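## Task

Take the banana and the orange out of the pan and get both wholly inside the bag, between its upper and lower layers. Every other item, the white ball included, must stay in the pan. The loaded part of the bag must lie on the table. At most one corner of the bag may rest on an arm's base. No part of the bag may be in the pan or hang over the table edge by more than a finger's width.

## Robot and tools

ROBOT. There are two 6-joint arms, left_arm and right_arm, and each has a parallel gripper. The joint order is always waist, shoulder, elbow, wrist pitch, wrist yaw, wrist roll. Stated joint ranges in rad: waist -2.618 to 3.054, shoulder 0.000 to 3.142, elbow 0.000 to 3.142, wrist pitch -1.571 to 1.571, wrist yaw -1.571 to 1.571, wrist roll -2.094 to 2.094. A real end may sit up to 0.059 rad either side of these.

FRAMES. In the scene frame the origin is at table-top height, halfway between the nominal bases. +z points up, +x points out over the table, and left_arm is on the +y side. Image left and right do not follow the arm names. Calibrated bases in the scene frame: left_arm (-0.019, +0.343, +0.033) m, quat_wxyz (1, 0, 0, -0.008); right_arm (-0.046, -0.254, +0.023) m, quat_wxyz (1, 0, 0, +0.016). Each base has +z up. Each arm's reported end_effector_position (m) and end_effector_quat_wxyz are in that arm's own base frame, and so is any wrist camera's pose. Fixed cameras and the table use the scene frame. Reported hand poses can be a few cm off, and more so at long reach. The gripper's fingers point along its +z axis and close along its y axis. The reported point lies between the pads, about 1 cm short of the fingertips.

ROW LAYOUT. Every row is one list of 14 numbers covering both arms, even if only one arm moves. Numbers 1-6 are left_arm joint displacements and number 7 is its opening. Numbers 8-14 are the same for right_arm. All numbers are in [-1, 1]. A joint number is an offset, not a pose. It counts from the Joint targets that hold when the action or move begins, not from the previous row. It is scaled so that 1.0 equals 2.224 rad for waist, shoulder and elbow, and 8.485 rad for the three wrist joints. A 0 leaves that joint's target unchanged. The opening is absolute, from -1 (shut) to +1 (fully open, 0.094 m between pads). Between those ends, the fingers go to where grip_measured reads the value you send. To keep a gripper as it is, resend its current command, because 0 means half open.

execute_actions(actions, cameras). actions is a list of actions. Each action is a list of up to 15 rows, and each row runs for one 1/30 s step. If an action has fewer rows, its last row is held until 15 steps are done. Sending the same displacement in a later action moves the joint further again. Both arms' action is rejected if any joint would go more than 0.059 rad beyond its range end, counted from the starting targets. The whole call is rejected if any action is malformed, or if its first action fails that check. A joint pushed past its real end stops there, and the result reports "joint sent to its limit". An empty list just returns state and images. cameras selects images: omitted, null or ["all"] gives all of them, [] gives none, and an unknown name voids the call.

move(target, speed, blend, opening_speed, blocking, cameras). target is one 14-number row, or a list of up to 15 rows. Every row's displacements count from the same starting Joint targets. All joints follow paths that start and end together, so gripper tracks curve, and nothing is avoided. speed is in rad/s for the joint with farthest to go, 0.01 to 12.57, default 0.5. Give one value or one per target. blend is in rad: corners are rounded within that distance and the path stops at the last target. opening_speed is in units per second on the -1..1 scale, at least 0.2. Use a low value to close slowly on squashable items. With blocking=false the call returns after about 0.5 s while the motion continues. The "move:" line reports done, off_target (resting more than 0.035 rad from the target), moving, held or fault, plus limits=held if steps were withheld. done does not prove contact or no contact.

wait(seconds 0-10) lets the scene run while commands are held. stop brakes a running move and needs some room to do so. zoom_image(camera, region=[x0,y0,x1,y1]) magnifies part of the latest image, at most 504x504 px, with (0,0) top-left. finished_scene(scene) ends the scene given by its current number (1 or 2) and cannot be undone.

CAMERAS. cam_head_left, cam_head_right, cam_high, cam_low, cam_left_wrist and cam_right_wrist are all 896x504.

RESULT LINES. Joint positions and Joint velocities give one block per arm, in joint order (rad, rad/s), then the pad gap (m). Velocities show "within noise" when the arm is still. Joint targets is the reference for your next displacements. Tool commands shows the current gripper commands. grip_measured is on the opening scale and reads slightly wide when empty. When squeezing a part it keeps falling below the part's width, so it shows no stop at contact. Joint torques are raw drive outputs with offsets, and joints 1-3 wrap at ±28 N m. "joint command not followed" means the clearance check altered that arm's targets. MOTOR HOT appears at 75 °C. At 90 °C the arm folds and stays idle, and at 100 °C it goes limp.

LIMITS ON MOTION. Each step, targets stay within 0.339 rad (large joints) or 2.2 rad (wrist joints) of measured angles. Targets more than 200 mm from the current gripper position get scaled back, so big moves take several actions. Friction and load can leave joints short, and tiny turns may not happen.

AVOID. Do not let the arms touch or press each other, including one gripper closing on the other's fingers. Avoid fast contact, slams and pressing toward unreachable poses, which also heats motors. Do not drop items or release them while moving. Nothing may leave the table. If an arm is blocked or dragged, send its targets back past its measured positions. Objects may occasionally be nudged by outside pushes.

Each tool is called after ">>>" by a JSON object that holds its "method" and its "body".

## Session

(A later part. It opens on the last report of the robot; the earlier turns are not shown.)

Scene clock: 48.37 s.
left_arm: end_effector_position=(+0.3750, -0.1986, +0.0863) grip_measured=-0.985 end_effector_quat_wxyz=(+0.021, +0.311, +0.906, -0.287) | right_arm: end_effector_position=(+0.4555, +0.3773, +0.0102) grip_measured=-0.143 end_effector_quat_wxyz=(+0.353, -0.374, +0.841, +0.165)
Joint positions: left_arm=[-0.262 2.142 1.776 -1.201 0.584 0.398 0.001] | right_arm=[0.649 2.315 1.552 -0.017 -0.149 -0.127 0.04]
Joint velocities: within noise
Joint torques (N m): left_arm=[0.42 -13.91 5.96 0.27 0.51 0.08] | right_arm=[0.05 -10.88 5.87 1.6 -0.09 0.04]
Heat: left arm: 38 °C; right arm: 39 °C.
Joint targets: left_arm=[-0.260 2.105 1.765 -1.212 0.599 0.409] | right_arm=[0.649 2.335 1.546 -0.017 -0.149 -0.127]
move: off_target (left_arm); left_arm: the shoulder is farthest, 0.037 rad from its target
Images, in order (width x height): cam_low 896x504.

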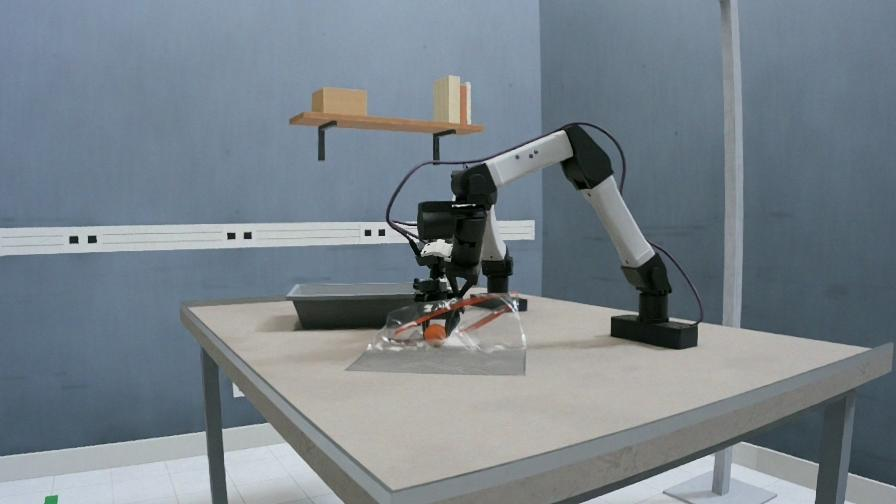

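>>> {"method": "move", "body": {"target": [[0,0,0,0,0,0,-1,0,0,0,0,0,0,0.25],[0,0,0,0,0,0,-1,0.0031,-0.0742,-0.0634,0.0022,0.0009,0.0008,0.25],[0,0,0,0,0,0,-1,-0.0126,-0.2486,-0.1646,-0.0107,-0.0021,-0.0019,0.25]], "speed": [0.2,0.2,0.3], "opening_speed": 0.4, "cameras": ["cam_right_wrist","cam_low","cam_left_wrist"]}}

>>> {"method": "zoom_image", "body": {"camera": "cam_low", "region": [330, 200, 550, 390]}}

Scene clock: 53.17 s.
left_arm: end_effector_position=(+0.3750, -0.1986, +0.0863) grip_measured=-0.985 end_effector_quat_wxyz=(+0.021, +0.311, +0.906, -0.287) | right_arm: end_effector_position=(+0.3868, +0.3135, +0.1069) grip_measured=+0.249 end_effector_quat_wxyz=(+0.370, -0.369, +0.836, +0.167)
Joint positions: left_arm=[-0.262 2.142 1.776 -1.201 0.584 0.398 0.001] | right_arm=[0.627 1.821 1.185 -0.11 -0.157 -0.135 0.059]
Joint velocities: within noise
Joint torques (N m): left_arm=[0.38 -13.96 5.96 0.28 0.51 0.09] | right_arm=[-0.61 -12.44 6.43 1.64 -0.17 -0.06]
Heat: left arm: 39 °C; right arm: 41 °C.
Joint targets: left_arm=[-0.260 2.105 1.765 -1.212 0.599 0.409] | right_arm=[0.621 1.781 1.180 -0.108 -0.167 -0.143]
move: off_target (left_arm, right_arm); left_arm: the shoulder is farthest, 0.037 rad from its target; right_arm: the shoulder is farthest, 0.039 rad from its target
Images, in order (width x height): cam_low 896x504, cam_left_wrist 896x504, cam_right_wrist 896x504.

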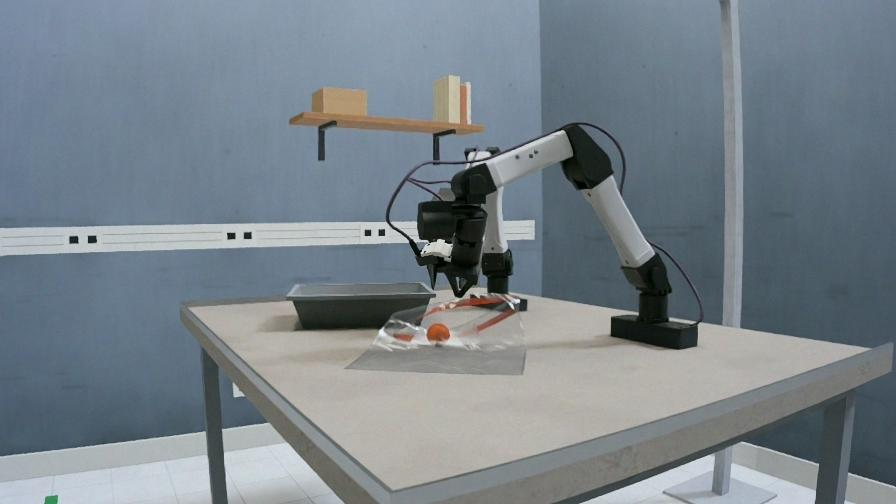

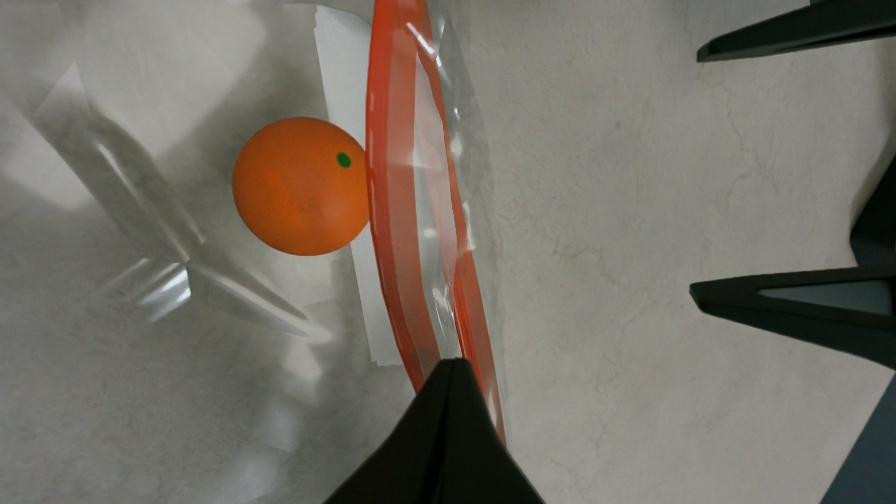

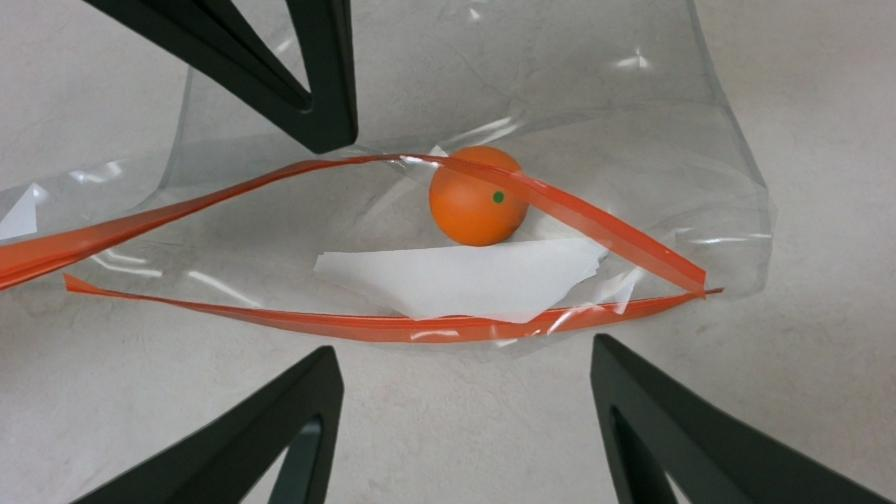

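Scaled by 2.291 from the camera's 896x504 image, which has a finer 1280x720 frame.

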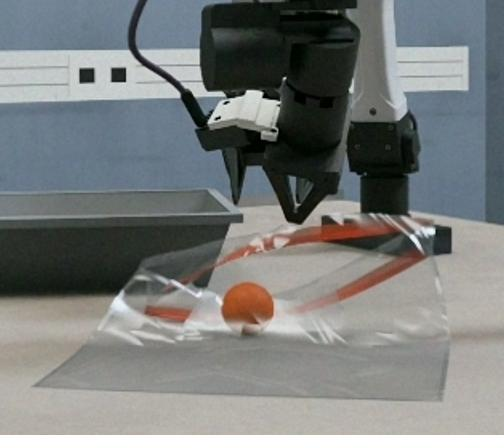

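>>> {"method": "move", "body": {"target": [[0,0,0,0,0,0,-1,-0.1893,0.1434,0.3912,-0.0933,0.0197,-0.0185,0.2],[0,0,0,0,0,0,-1,-0.3323,0.3004,0.5423,-0.1331,0.0197,-0.0503,0.2]], "speed": 0.5, "blend": 0.08, "cameras": ["cam_right_wrist","cam_high"]}}

>>> {"method": "zoom_image", "body": {"camera": "cam_high", "region": [430, 200, 590, 330]}}

Scene clock: 57.37 s.
left_arm: end_effector_position=(+0.3750, -0.1986, +0.0863) grip_measured=-0.985 end_effector_quat_wxyz=(+0.021, +0.311, +0.906, -0.287) | right_arm: end_effector_position=(+0.5288, -0.0656, +0.0851) grip_measured=+0.201 end_effector_quat_wxyz=(+0.120, -0.215, +0.968, -0.041)
Joint positions: left_arm=[-0.262 2.142 1.776 -1.201 0.584 0.398 0.001] | right_arm=[-0.124 2.442 2.359 -1.234 -0.002 -0.562 0.056]
Joint velocities: within noise
Joint torques (N m): left_arm=[0.39 -13.94 5.96 0.27 0.5 0.09] | right_arm=[0.58 -12.42 9.06 0.71 -0.02 -0.05]
Heat: left arm: 40 °C; right arm: 41 °C.
Joint targets: left_arm=[-0.260 2.105 1.765 -1.212 0.599 0.409] | right_arm=[-0.118 2.450 2.386 -1.237 0.000 -0.570]
move: off_target (left_arm); left_arm: the shoulder is farthest, 0.037 rad from its target
Images, in order (width x height): cam_high 896x504, cam_right_wrist 896x504.

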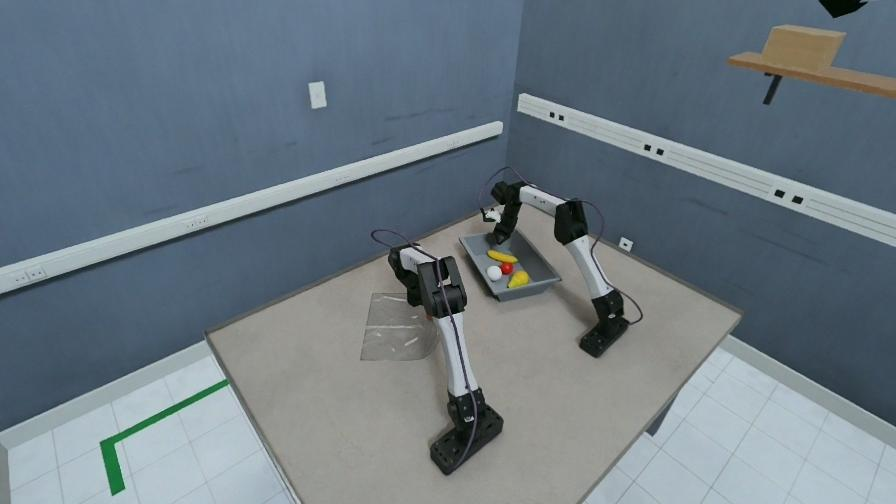

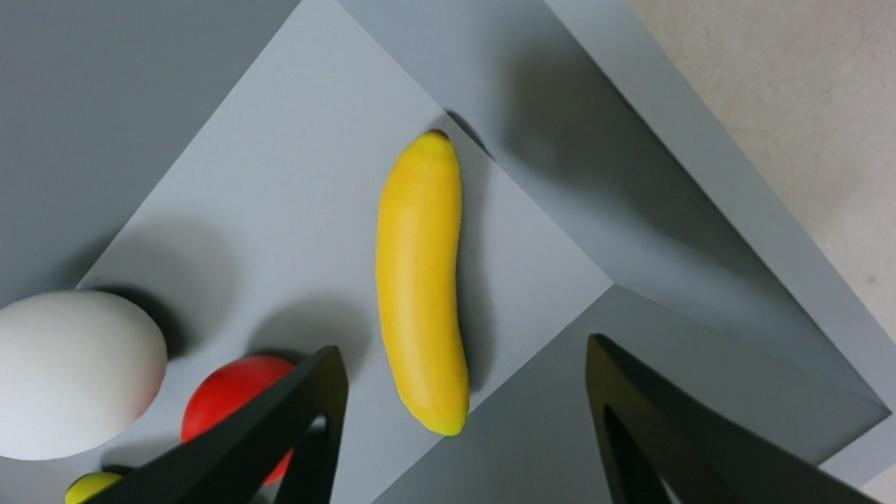

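Scaled by 3.150 from the camera's 896x504 image, which has a finer 1280x720 frame.

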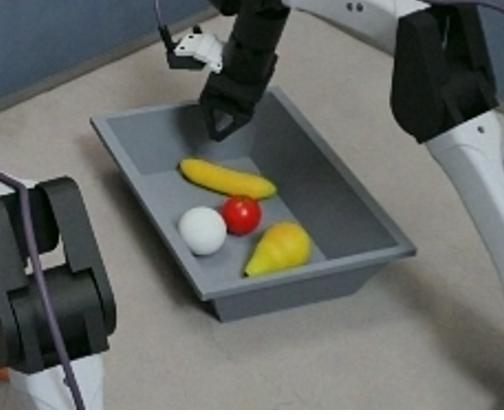

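>>> {"method": "move", "body": {"target": [0,0,0,0,0,0,-1,0,-0.006,-0.17,0.0421,0,0,0.2], "speed": 0.15, "cameras": ["cam_right_wrist"]}}

Scene clock: 60.80 s.
left_arm: end_effector_position=(+0.3750, -0.1986, +0.0863) grip_measured=-0.985 end_effector_quat_wxyz=(+0.021, +0.311, +0.906, -0.287) | right_arm: end_effector_position=(+0.5257, -0.0650, -0.0003) grip_measured=+0.201 end_effector_quat_wxyz=(+0.116, -0.216, +0.969, -0.039)
Joint positions: left_arm=[-0.262 2.142 1.776 -1.201 0.584 0.398 0.001] | right_arm=[-0.124 2.442 2.021 -0.905 -0.004 -0.563 0.056]
Joint velocities: within noise
Joint torques (N m): left_arm=[0.39 -13.93 5.96 0.27 0.5 0.09] | right_arm=[0.61 -13.61 5.26 1 -0.02 -0.02]
Heat: left arm: 40 °C; right arm: 42 °C.
Joint targets: left_arm=[-0.260 2.105 1.765 -1.212 0.599 0.409] | right_arm=[-0.118 2.436 2.008 -0.880 0.000 -0.570]
move: off_target (left_arm); left_arm: the shoulder is farthest, 0.037 rad from its target
Images, in order (width x height): cam_right_wrist 896x504.

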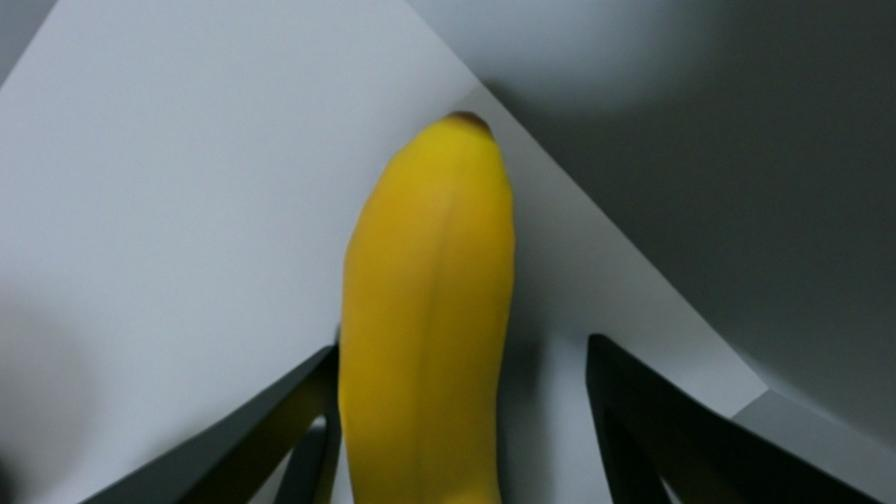

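>>> {"method": "move", "body": {"target": [[0,0,0,0,0,0,-1,0,0,0,0,0,0,-0.6],[0,0,0,0,0,0,-1,0,-0.0135,0.1763,-0.0389,0,0,-0.6],[0,0,0,0,0,0,-1,0.1655,-0.1511,0.0189,-0.0024,0,0.1143,-0.6],[0,0,0,0,0,0,-1,0.3534,-0.2986,-0.3777,0.0913,-0.0156,0.2392,-0.6]], "speed": [0.3,0.3,0.5,0.4], "opening_speed": 0.4}}

>>> {"method": "zoom_image", "body": {"camera": "cam_low", "region": [330, 200, 550, 390]}}

>>> {"method": "zoom_image", "body": {"camera": "cam_head_left", "region": [260, 160, 440, 340]}}

Scene clock: 70.57 s.
left_arm: end_effector_position=(+0.3750, -0.1987, +0.0863) grip_measured=-0.985 end_effector_quat_wxyz=(+0.021, +0.311, +0.906, -0.287) | right_arm: end_effector_position=(+0.3737, +0.3192, +0.0978) grip_measured=-0.440 end_effector_quat_wxyz=(+0.140, +0.332, +0.859, +0.365)
Joint positions: left_arm=[-0.262 2.142 1.776 -1.201 0.584 0.398 0.001] | right_arm=[0.664 1.819 1.17 -0.126 -0.124 1.453 0.026]
Joint velocities: within noise
Joint torques (N m): left_arm=[0.39 -13.94 5.91 0.28 0.51 0.08] | right_arm=[0.42 -13.04 6.65 1.72 -0.11 0.09]
Heat: left arm: 41 °C; right arm: 45 °C.
Joint targets: left_arm=[-0.260 2.105 1.765 -1.212 0.600 0.409] | right_arm=[0.667 1.772 1.168 -0.105 -0.132 1.460]
move: off_target (left_arm, right_arm); left_arm: the shoulder is farthest, 0.037 rad from its target; right_arm: the shoulder is farthest, 0.048 rad from its target

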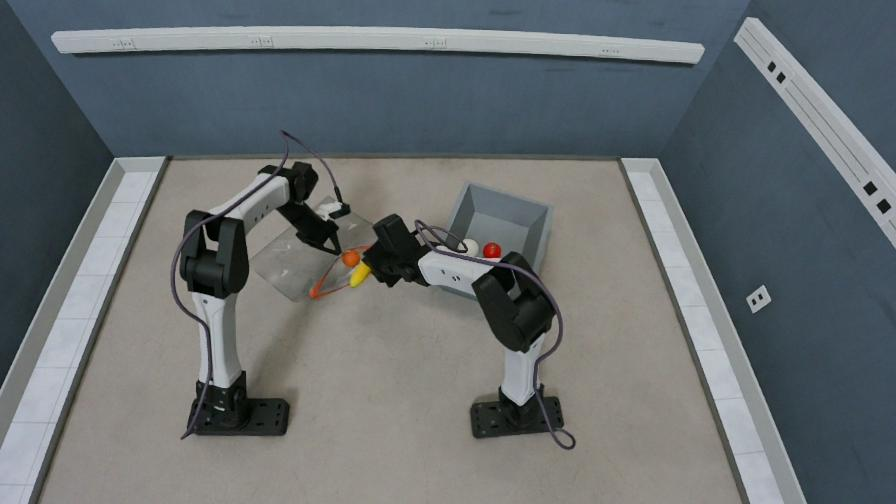

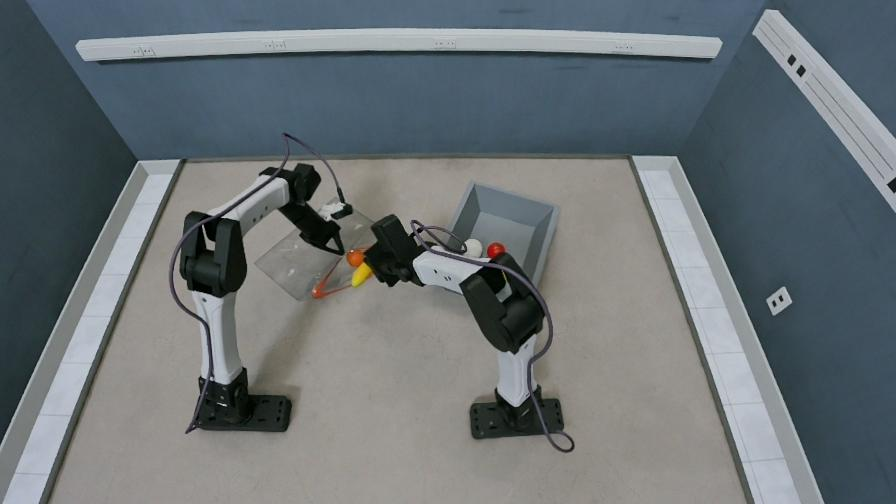

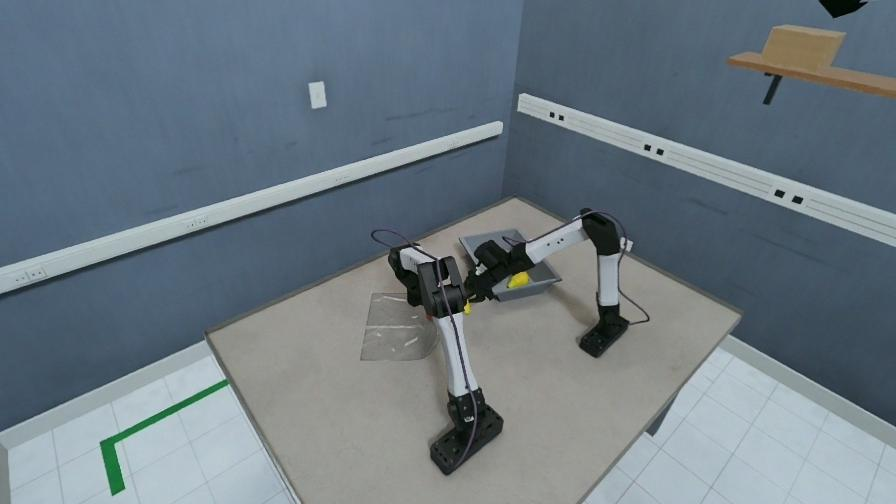

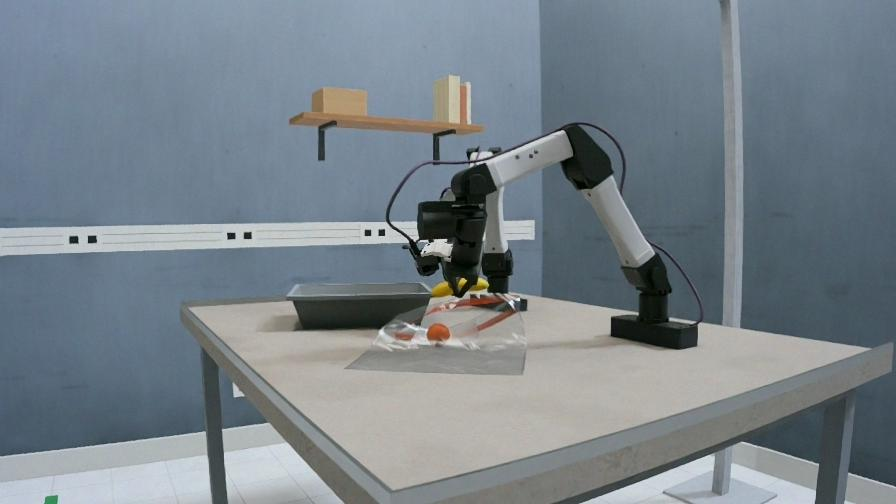

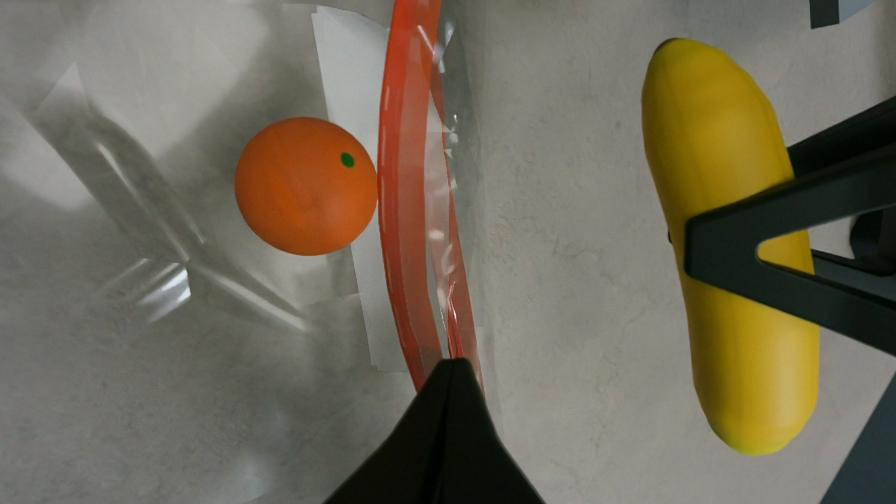

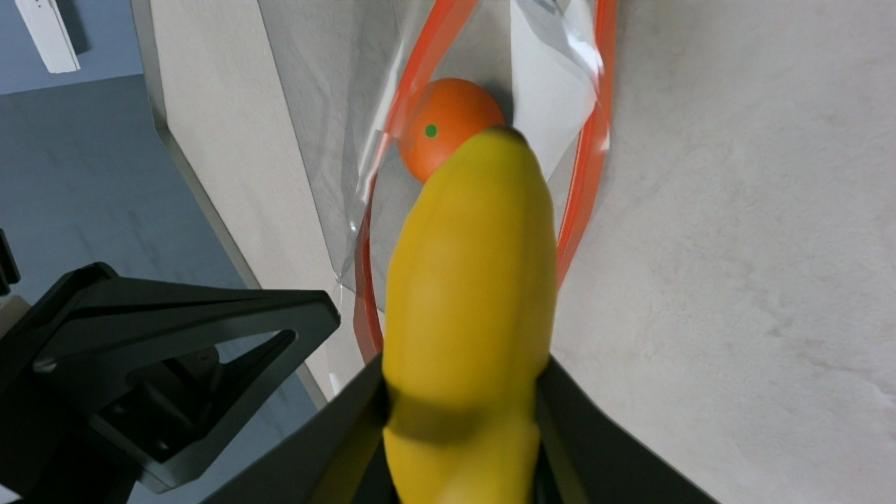

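Scaled by 2.291 from the camera's 896x504 image, which has a finer 1280x720 frame.

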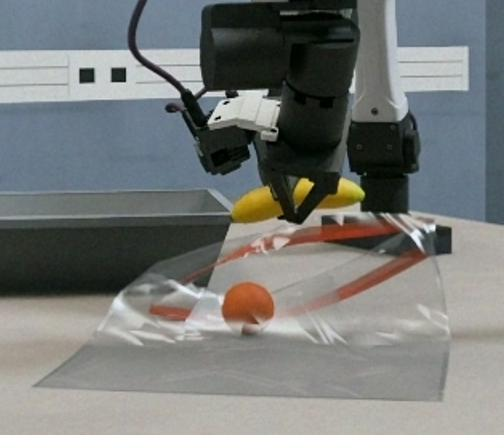

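Scaled by 2.800 from the camera's 896x504 image, which has a finer 1280x720 frame.

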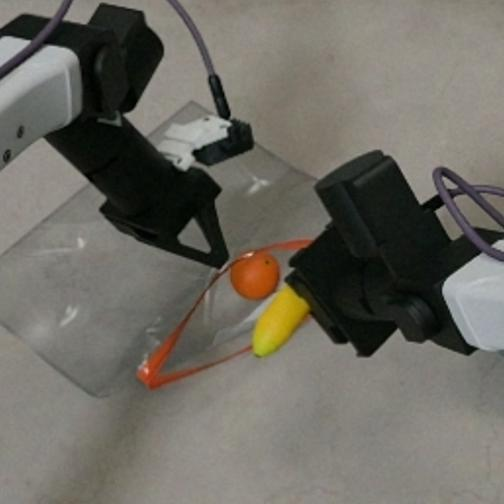

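>>> {"method": "move", "body": {"target": [0,0,0,0,0,0,-1,0.0148,0.161,0.1066,0.0112,0.0026,0.0012,-0.6], "speed": 0.15, "cameras": ["cam_right_wrist","cam_left_wrist","cam_low"]}}

>>> {"method": "zoom_image", "body": {"camera": "cam_low", "region": [330, 200, 550, 390]}}

Scene clock: 73.80 s.
left_arm: end_effector_position=(+0.3750, -0.1987, +0.0863) grip_measured=-0.985 end_effector_quat_wxyz=(+0.021, +0.311, +0.906, -0.287) | right_arm: end_effector_position=(+0.4124, +0.3694, +0.0463) grip_measured=-0.440 end_effector_quat_wxyz=(+0.134, +0.324, +0.861, +0.367)
Joint positions: left_arm=[-0.262 2.142 1.776 -1.201 0.584 0.398 0.001] | right_arm=[0.693 2.118 1.375 -0.031 -0.12 1.464 0.026]
Joint velocities: within noise
Joint torques (N m): left_arm=[0.39 -13.91 6 0.28 0.51 0.08] | right_arm=[0.66 -10.03 9.46 1.79 0.04 0.06]
Heat: left arm: 42 °C; right arm: 45 °C.
Joint targets: left_arm=[-0.260 2.105 1.765 -1.212 0.600 0.409] | right_arm=[0.701 2.130 1.405 -0.010 -0.110 1.470]
move: off_target (left_arm); left_arm: the shoulder is farthest, 0.037 rad from its target
Images, in order (width x height): cam_low 896x504, cam_left_wrist 896x504, cam_right_wrist 896x504.

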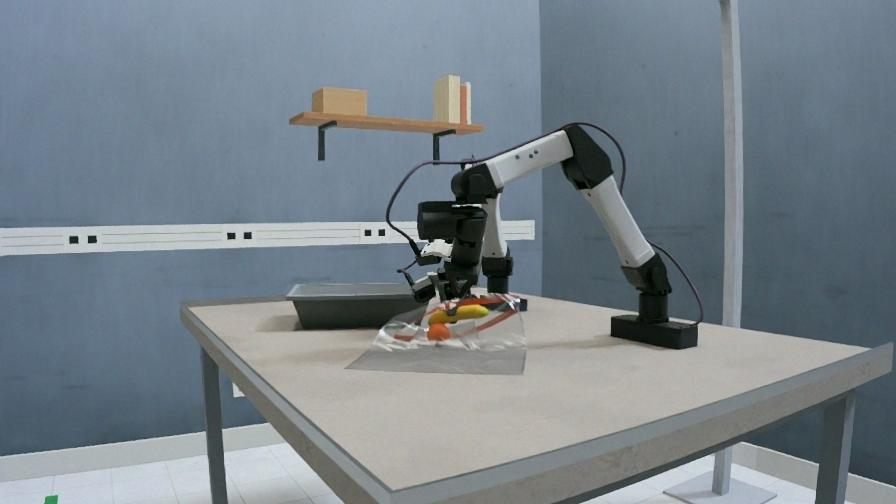

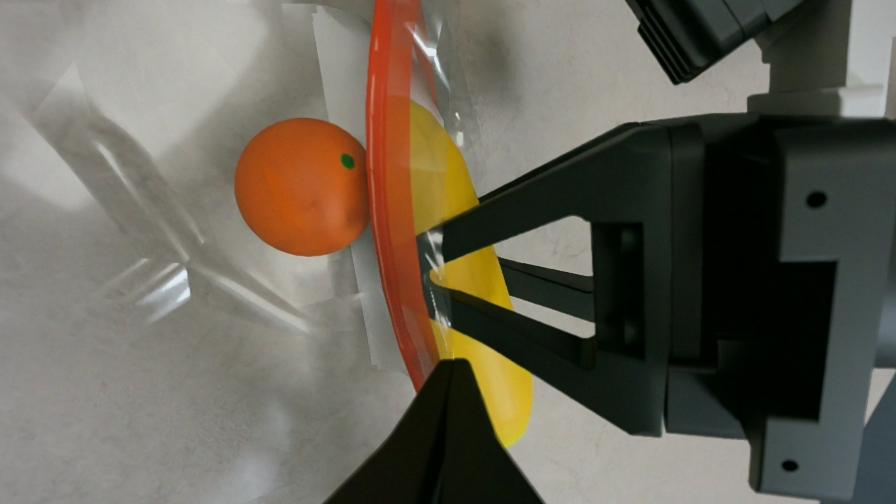

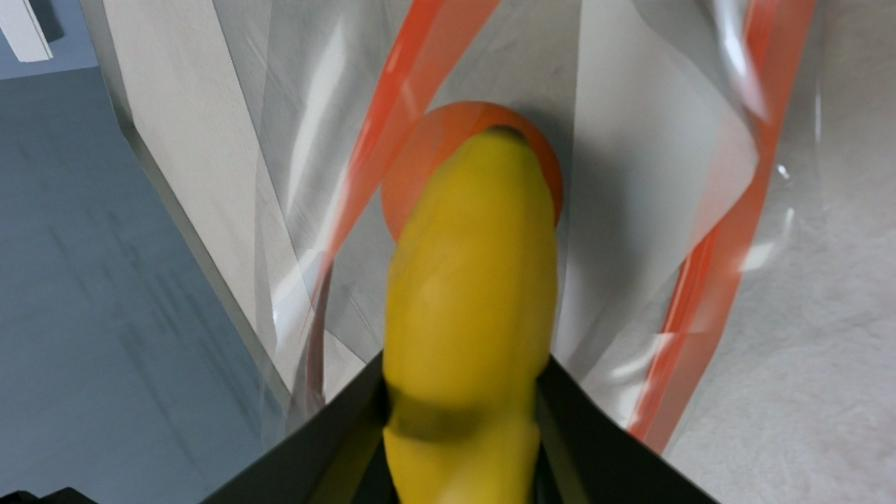

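Scaled by 2.291 from the camera's 896x504 image, which has a finer 1280x720 frame.

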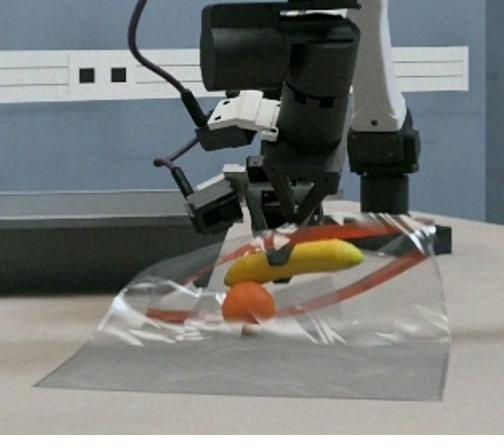

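>>> {"method": "move", "body": {"target": [0,0,0,0,0,0,-1,0,0.0908,0.1093,0,0,0,-0.6], "speed": 0.12, "cameras": ["cam_right_wrist","cam_left_wrist","cam_low"]}}

>>> {"method": "zoom_image", "body": {"camera": "cam_low", "region": [330, 200, 550, 390]}}

Scene clock: 76.07 s.
left_arm: end_effector_position=(+0.3924, -0.1840, +0.0875) grip_measured=-0.985 end_effector_quat_wxyz=(+0.052, +0.308, +0.913, -0.262) | right_arm: end_effector_position=(+0.4484, +0.3969, +0.0496) grip_measured=-0.444 end_effector_quat_wxyz=(+0.155, +0.313, +0.853, +0.387)
Joint positions: left_arm=[-0.234 2.129 1.776 -1.155 0.537 0.398 0.001] | right_arm=[0.693 2.251 1.566 -0.031 -0.109 1.447 0.026]
Joint velocities: within noise
Joint torques (N m): left_arm=[-1.76 -13 6.11 -0.11 0.92 0.08] | right_arm=[0.05 -12.29 6.76 1.62 -0.04 0.11]
Heat: left arm: 43 °C; right arm: 45 °C.
Joint targets: left_arm=[-0.260 2.105 1.765 -1.212 0.599 0.409] | right_arm=[0.693 2.250 1.565 -0.029 -0.110 1.457]
move: held (right_arm; a check stopped the path), off_target (left_arm); limits=held; left_arm: the wrist yaw is farthest, 0.063 rad from its target; right_arm: the elbow is farthest, 0.082 rad from its target
joint command not followed: on one or more control steps a check withheld the commanded joint targets of the right arm, and it was not sent them on those steps.
cause: the commanded joint targets, or the way to them, would bring a part of the robot too close to another arm (this arm's wrist (the part past the wrist pitch) and the left arm's wrist camera, at the place that arm is still heading or pushing toward).
Images, in order (width x height): cam_low 896x504, cam_left_wrist 896x504, cam_right_wrist 896x504.

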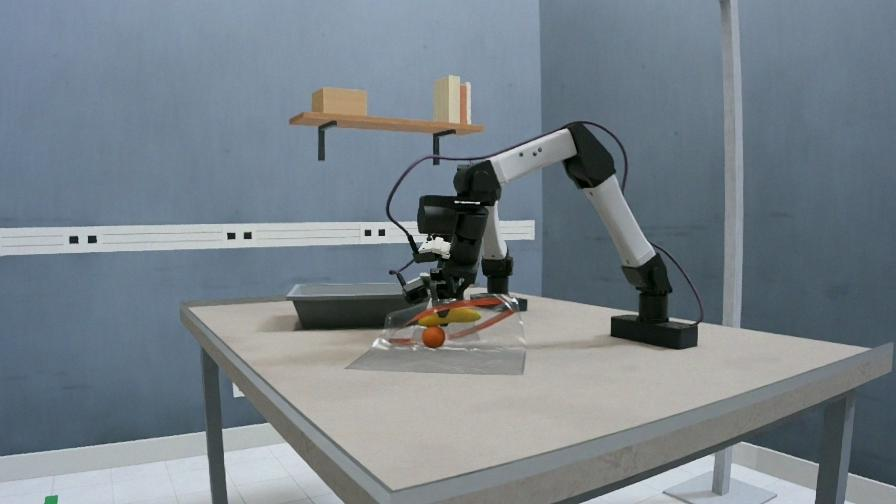

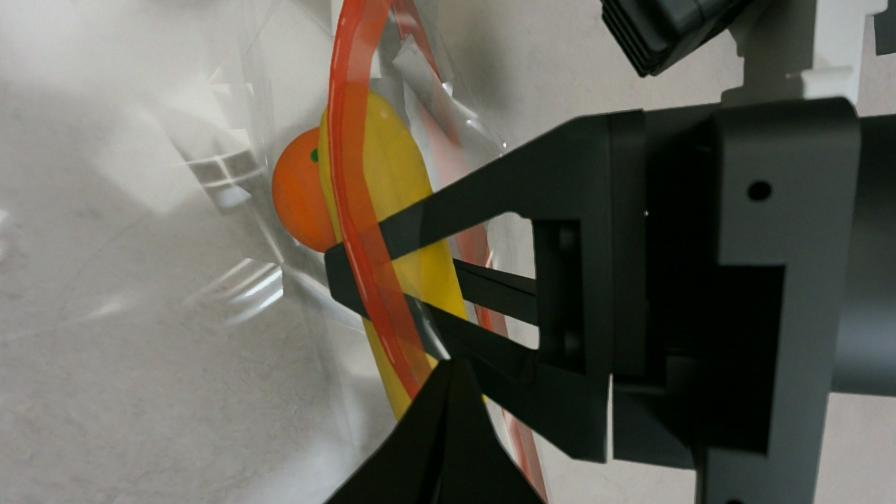

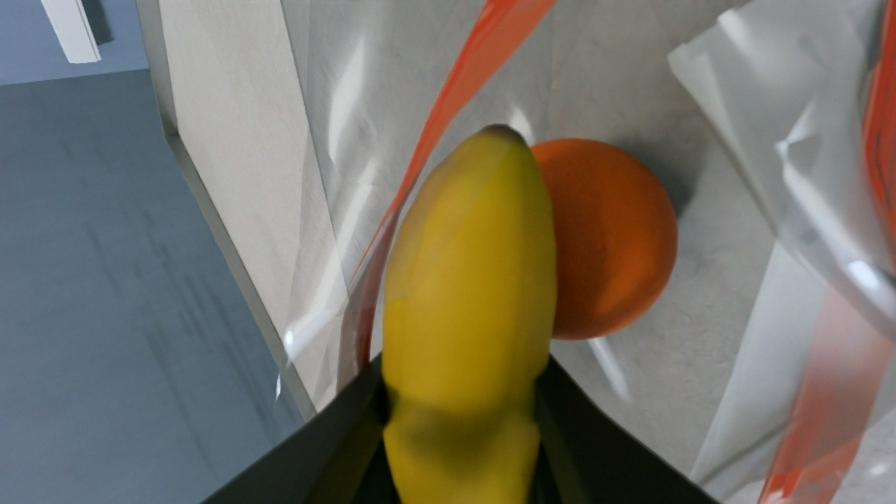

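Scaled by 2.291 from the camera's 896x504 image, which has a finer 1280x720 frame.

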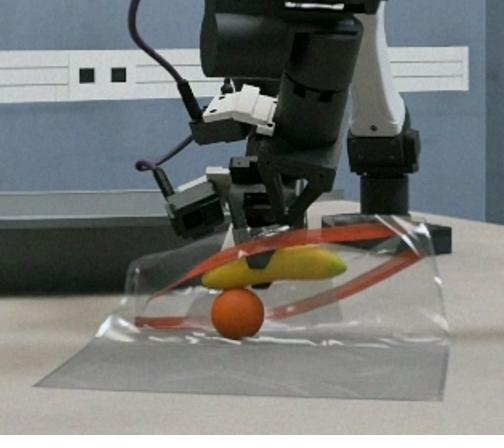

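>>> {"method": "move", "body": {"target": [0,0,0,0,0,0,-1,0,0.018,-0.01,0,0,0,-0.6], "speed": 0.1, "cameras": ["cam_right_wrist","cam_left_wrist","cam_low"]}}

>>> {"method": "zoom_image", "body": {"camera": "cam_low", "region": [330, 200, 550, 390]}}

Scene clock: 77.10 s.
left_arm: end_effector_position=(+0.3924, -0.1840, +0.0875) grip_measured=-0.985 end_effector_quat_wxyz=(+0.052, +0.308, +0.913, -0.262) | right_arm: end_effector_position=(+0.4485, +0.3968, +0.0487) grip_measured=-0.444 end_effector_quat_wxyz=(+0.157, +0.313, +0.852, +0.389)
Joint positions: left_arm=[-0.234 2.129 1.776 -1.155 0.537 0.398 0.001] | right_arm=[0.693 2.251 1.557 -0.015 -0.108 1.447 0.026]
Joint velocities: within noise
Joint torques (N m): left_arm=[-1.77 -13 6.05 -0.1 0.93 0.08] | right_arm=[0.02 -8.76 5.56 1.47 -0.05 0.11]
Heat: left arm: 43 °C; right arm: 45 °C.
Joint targets: left_arm=[-0.260 2.105 1.765 -1.212 0.599 0.409] | right_arm=[0.693 2.291 1.543 -0.029 -0.110 1.457]
move: off_target (left_arm, right_arm); left_arm: the wrist yaw is farthest, 0.062 rad from its target; right_arm: the shoulder is farthest, 0.039 rad from its target
Images, in order (width x height): cam_low 896x504, cam_left_wrist 896x504, cam_right_wrist 896x504.

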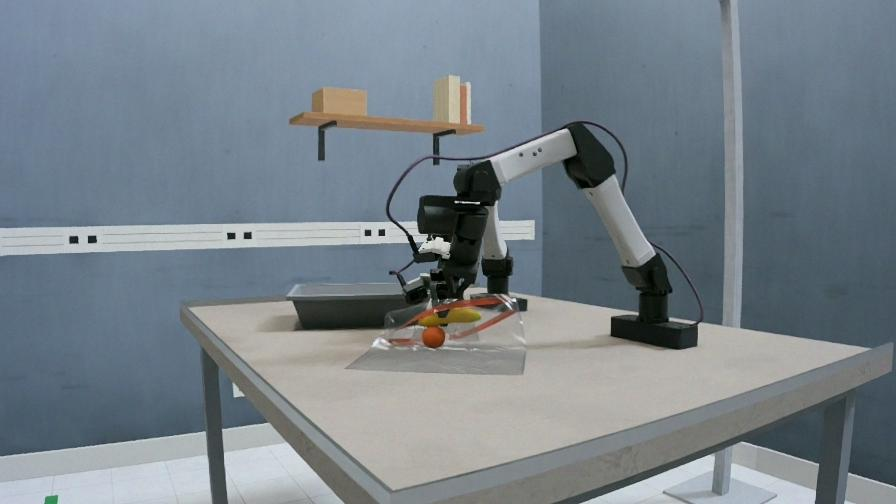

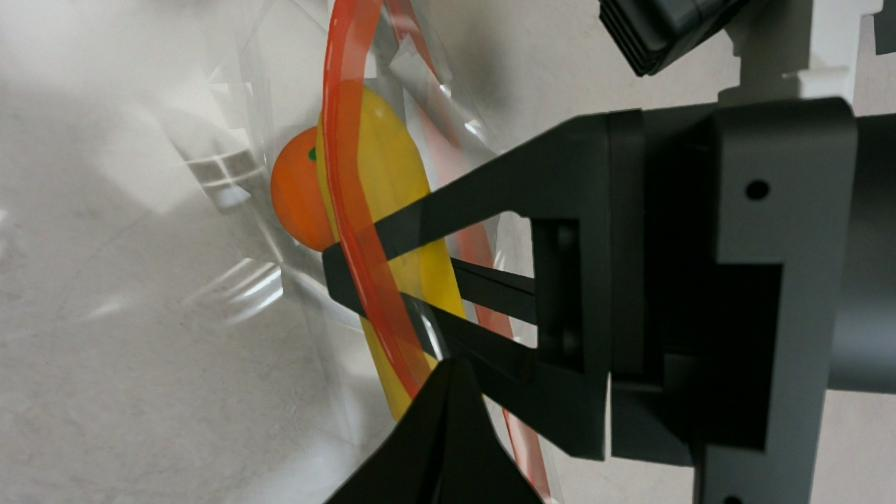

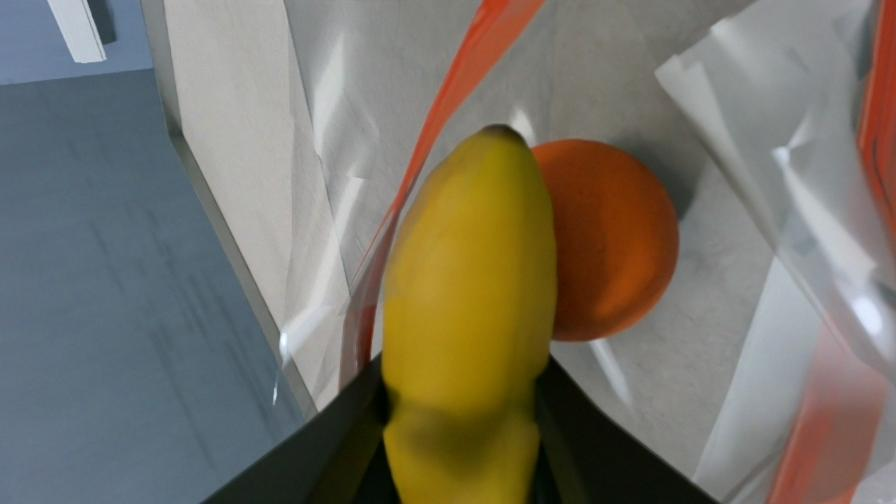

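Scaled by 2.291 from the camera's 896x504 image, which has a finer 1280x720 frame.

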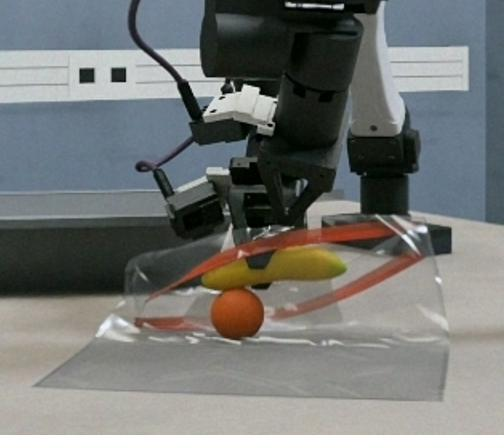

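>>> {"method": "move", "body": {"target": [0,0,0,0,0,0,-1,0,0,-0.04,0.004,0,0,-0.6], "speed": 0.1, "cameras": ["cam_right_wrist","cam_left_wrist","cam_low"]}}

>>> {"method": "zoom_image", "body": {"camera": "cam_low", "region": [330, 200, 550, 390]}}

Scene clock: 78.73 s.
left_arm: end_effector_position=(+0.3897, -0.1846, +0.0881) grip_measured=-0.985 end_effector_quat_wxyz=(+0.047, +0.306, +0.913, -0.266) | right_arm: end_effector_position=(+0.4503, +0.3968, +0.0449) grip_measured=-0.444 end_effector_quat_wxyz=(+0.175, +0.306, +0.840, +0.412)
Joint positions: left_arm=[-0.234 2.129 1.776 -1.166 0.545 0.398 0.001] | right_arm=[0.693 2.251 1.487 0.117 -0.102 1.442 0.026]
Joint velocities: within noise
Joint torques (N m): left_arm=[-1.73 -12.94 6.04 -0.02 0.85 0.08] | right_arm=[0.03 -8.65 3.44 0.53 -0.11 0.15]
Heat: left arm: 44 °C; right arm: 45 °C.
Joint targets: left_arm=[-0.260 2.105 1.765 -1.212 0.599 0.409] | right_arm=[0.693 2.291 1.454 0.005 -0.110 1.457]
move: off_target (left_arm, right_arm); left_arm: the wrist yaw is farthest, 0.054 rad from its target; right_arm: the wrist pitch is farthest, 0.112 rad from its target
Images, in order (width x height): cam_low 896x504, cam_left_wrist 896x504, cam_right_wrist 896x504.

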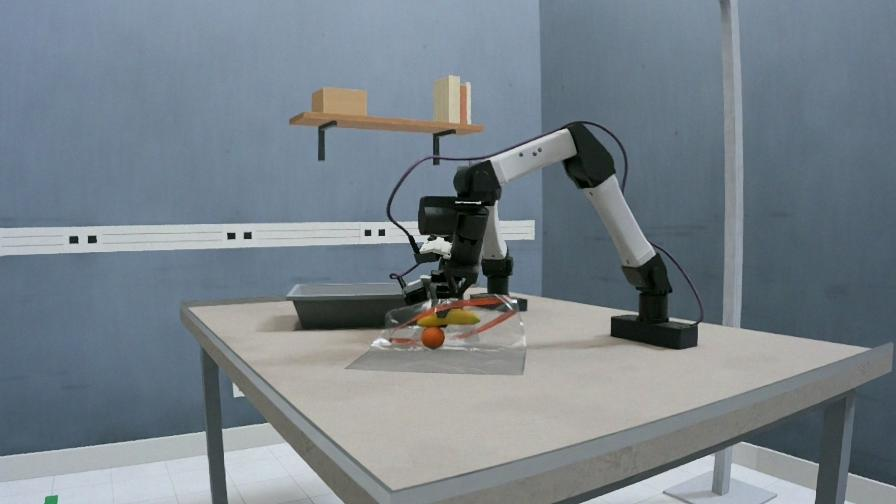

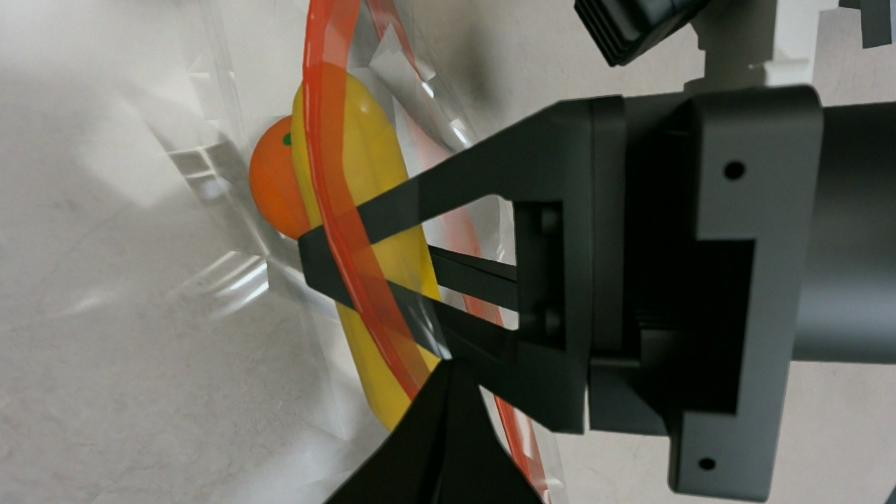

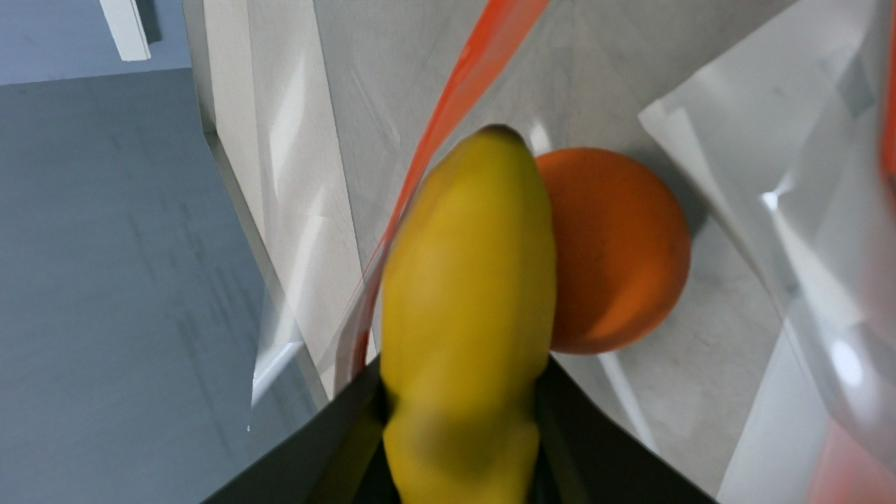

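Scaled by 2.291 from the camera's 896x504 image, which has a finer 1280x720 frame.

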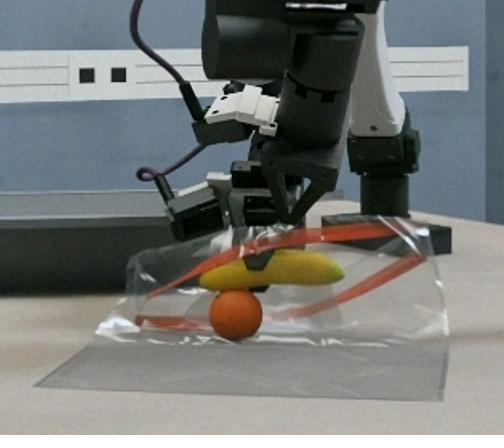

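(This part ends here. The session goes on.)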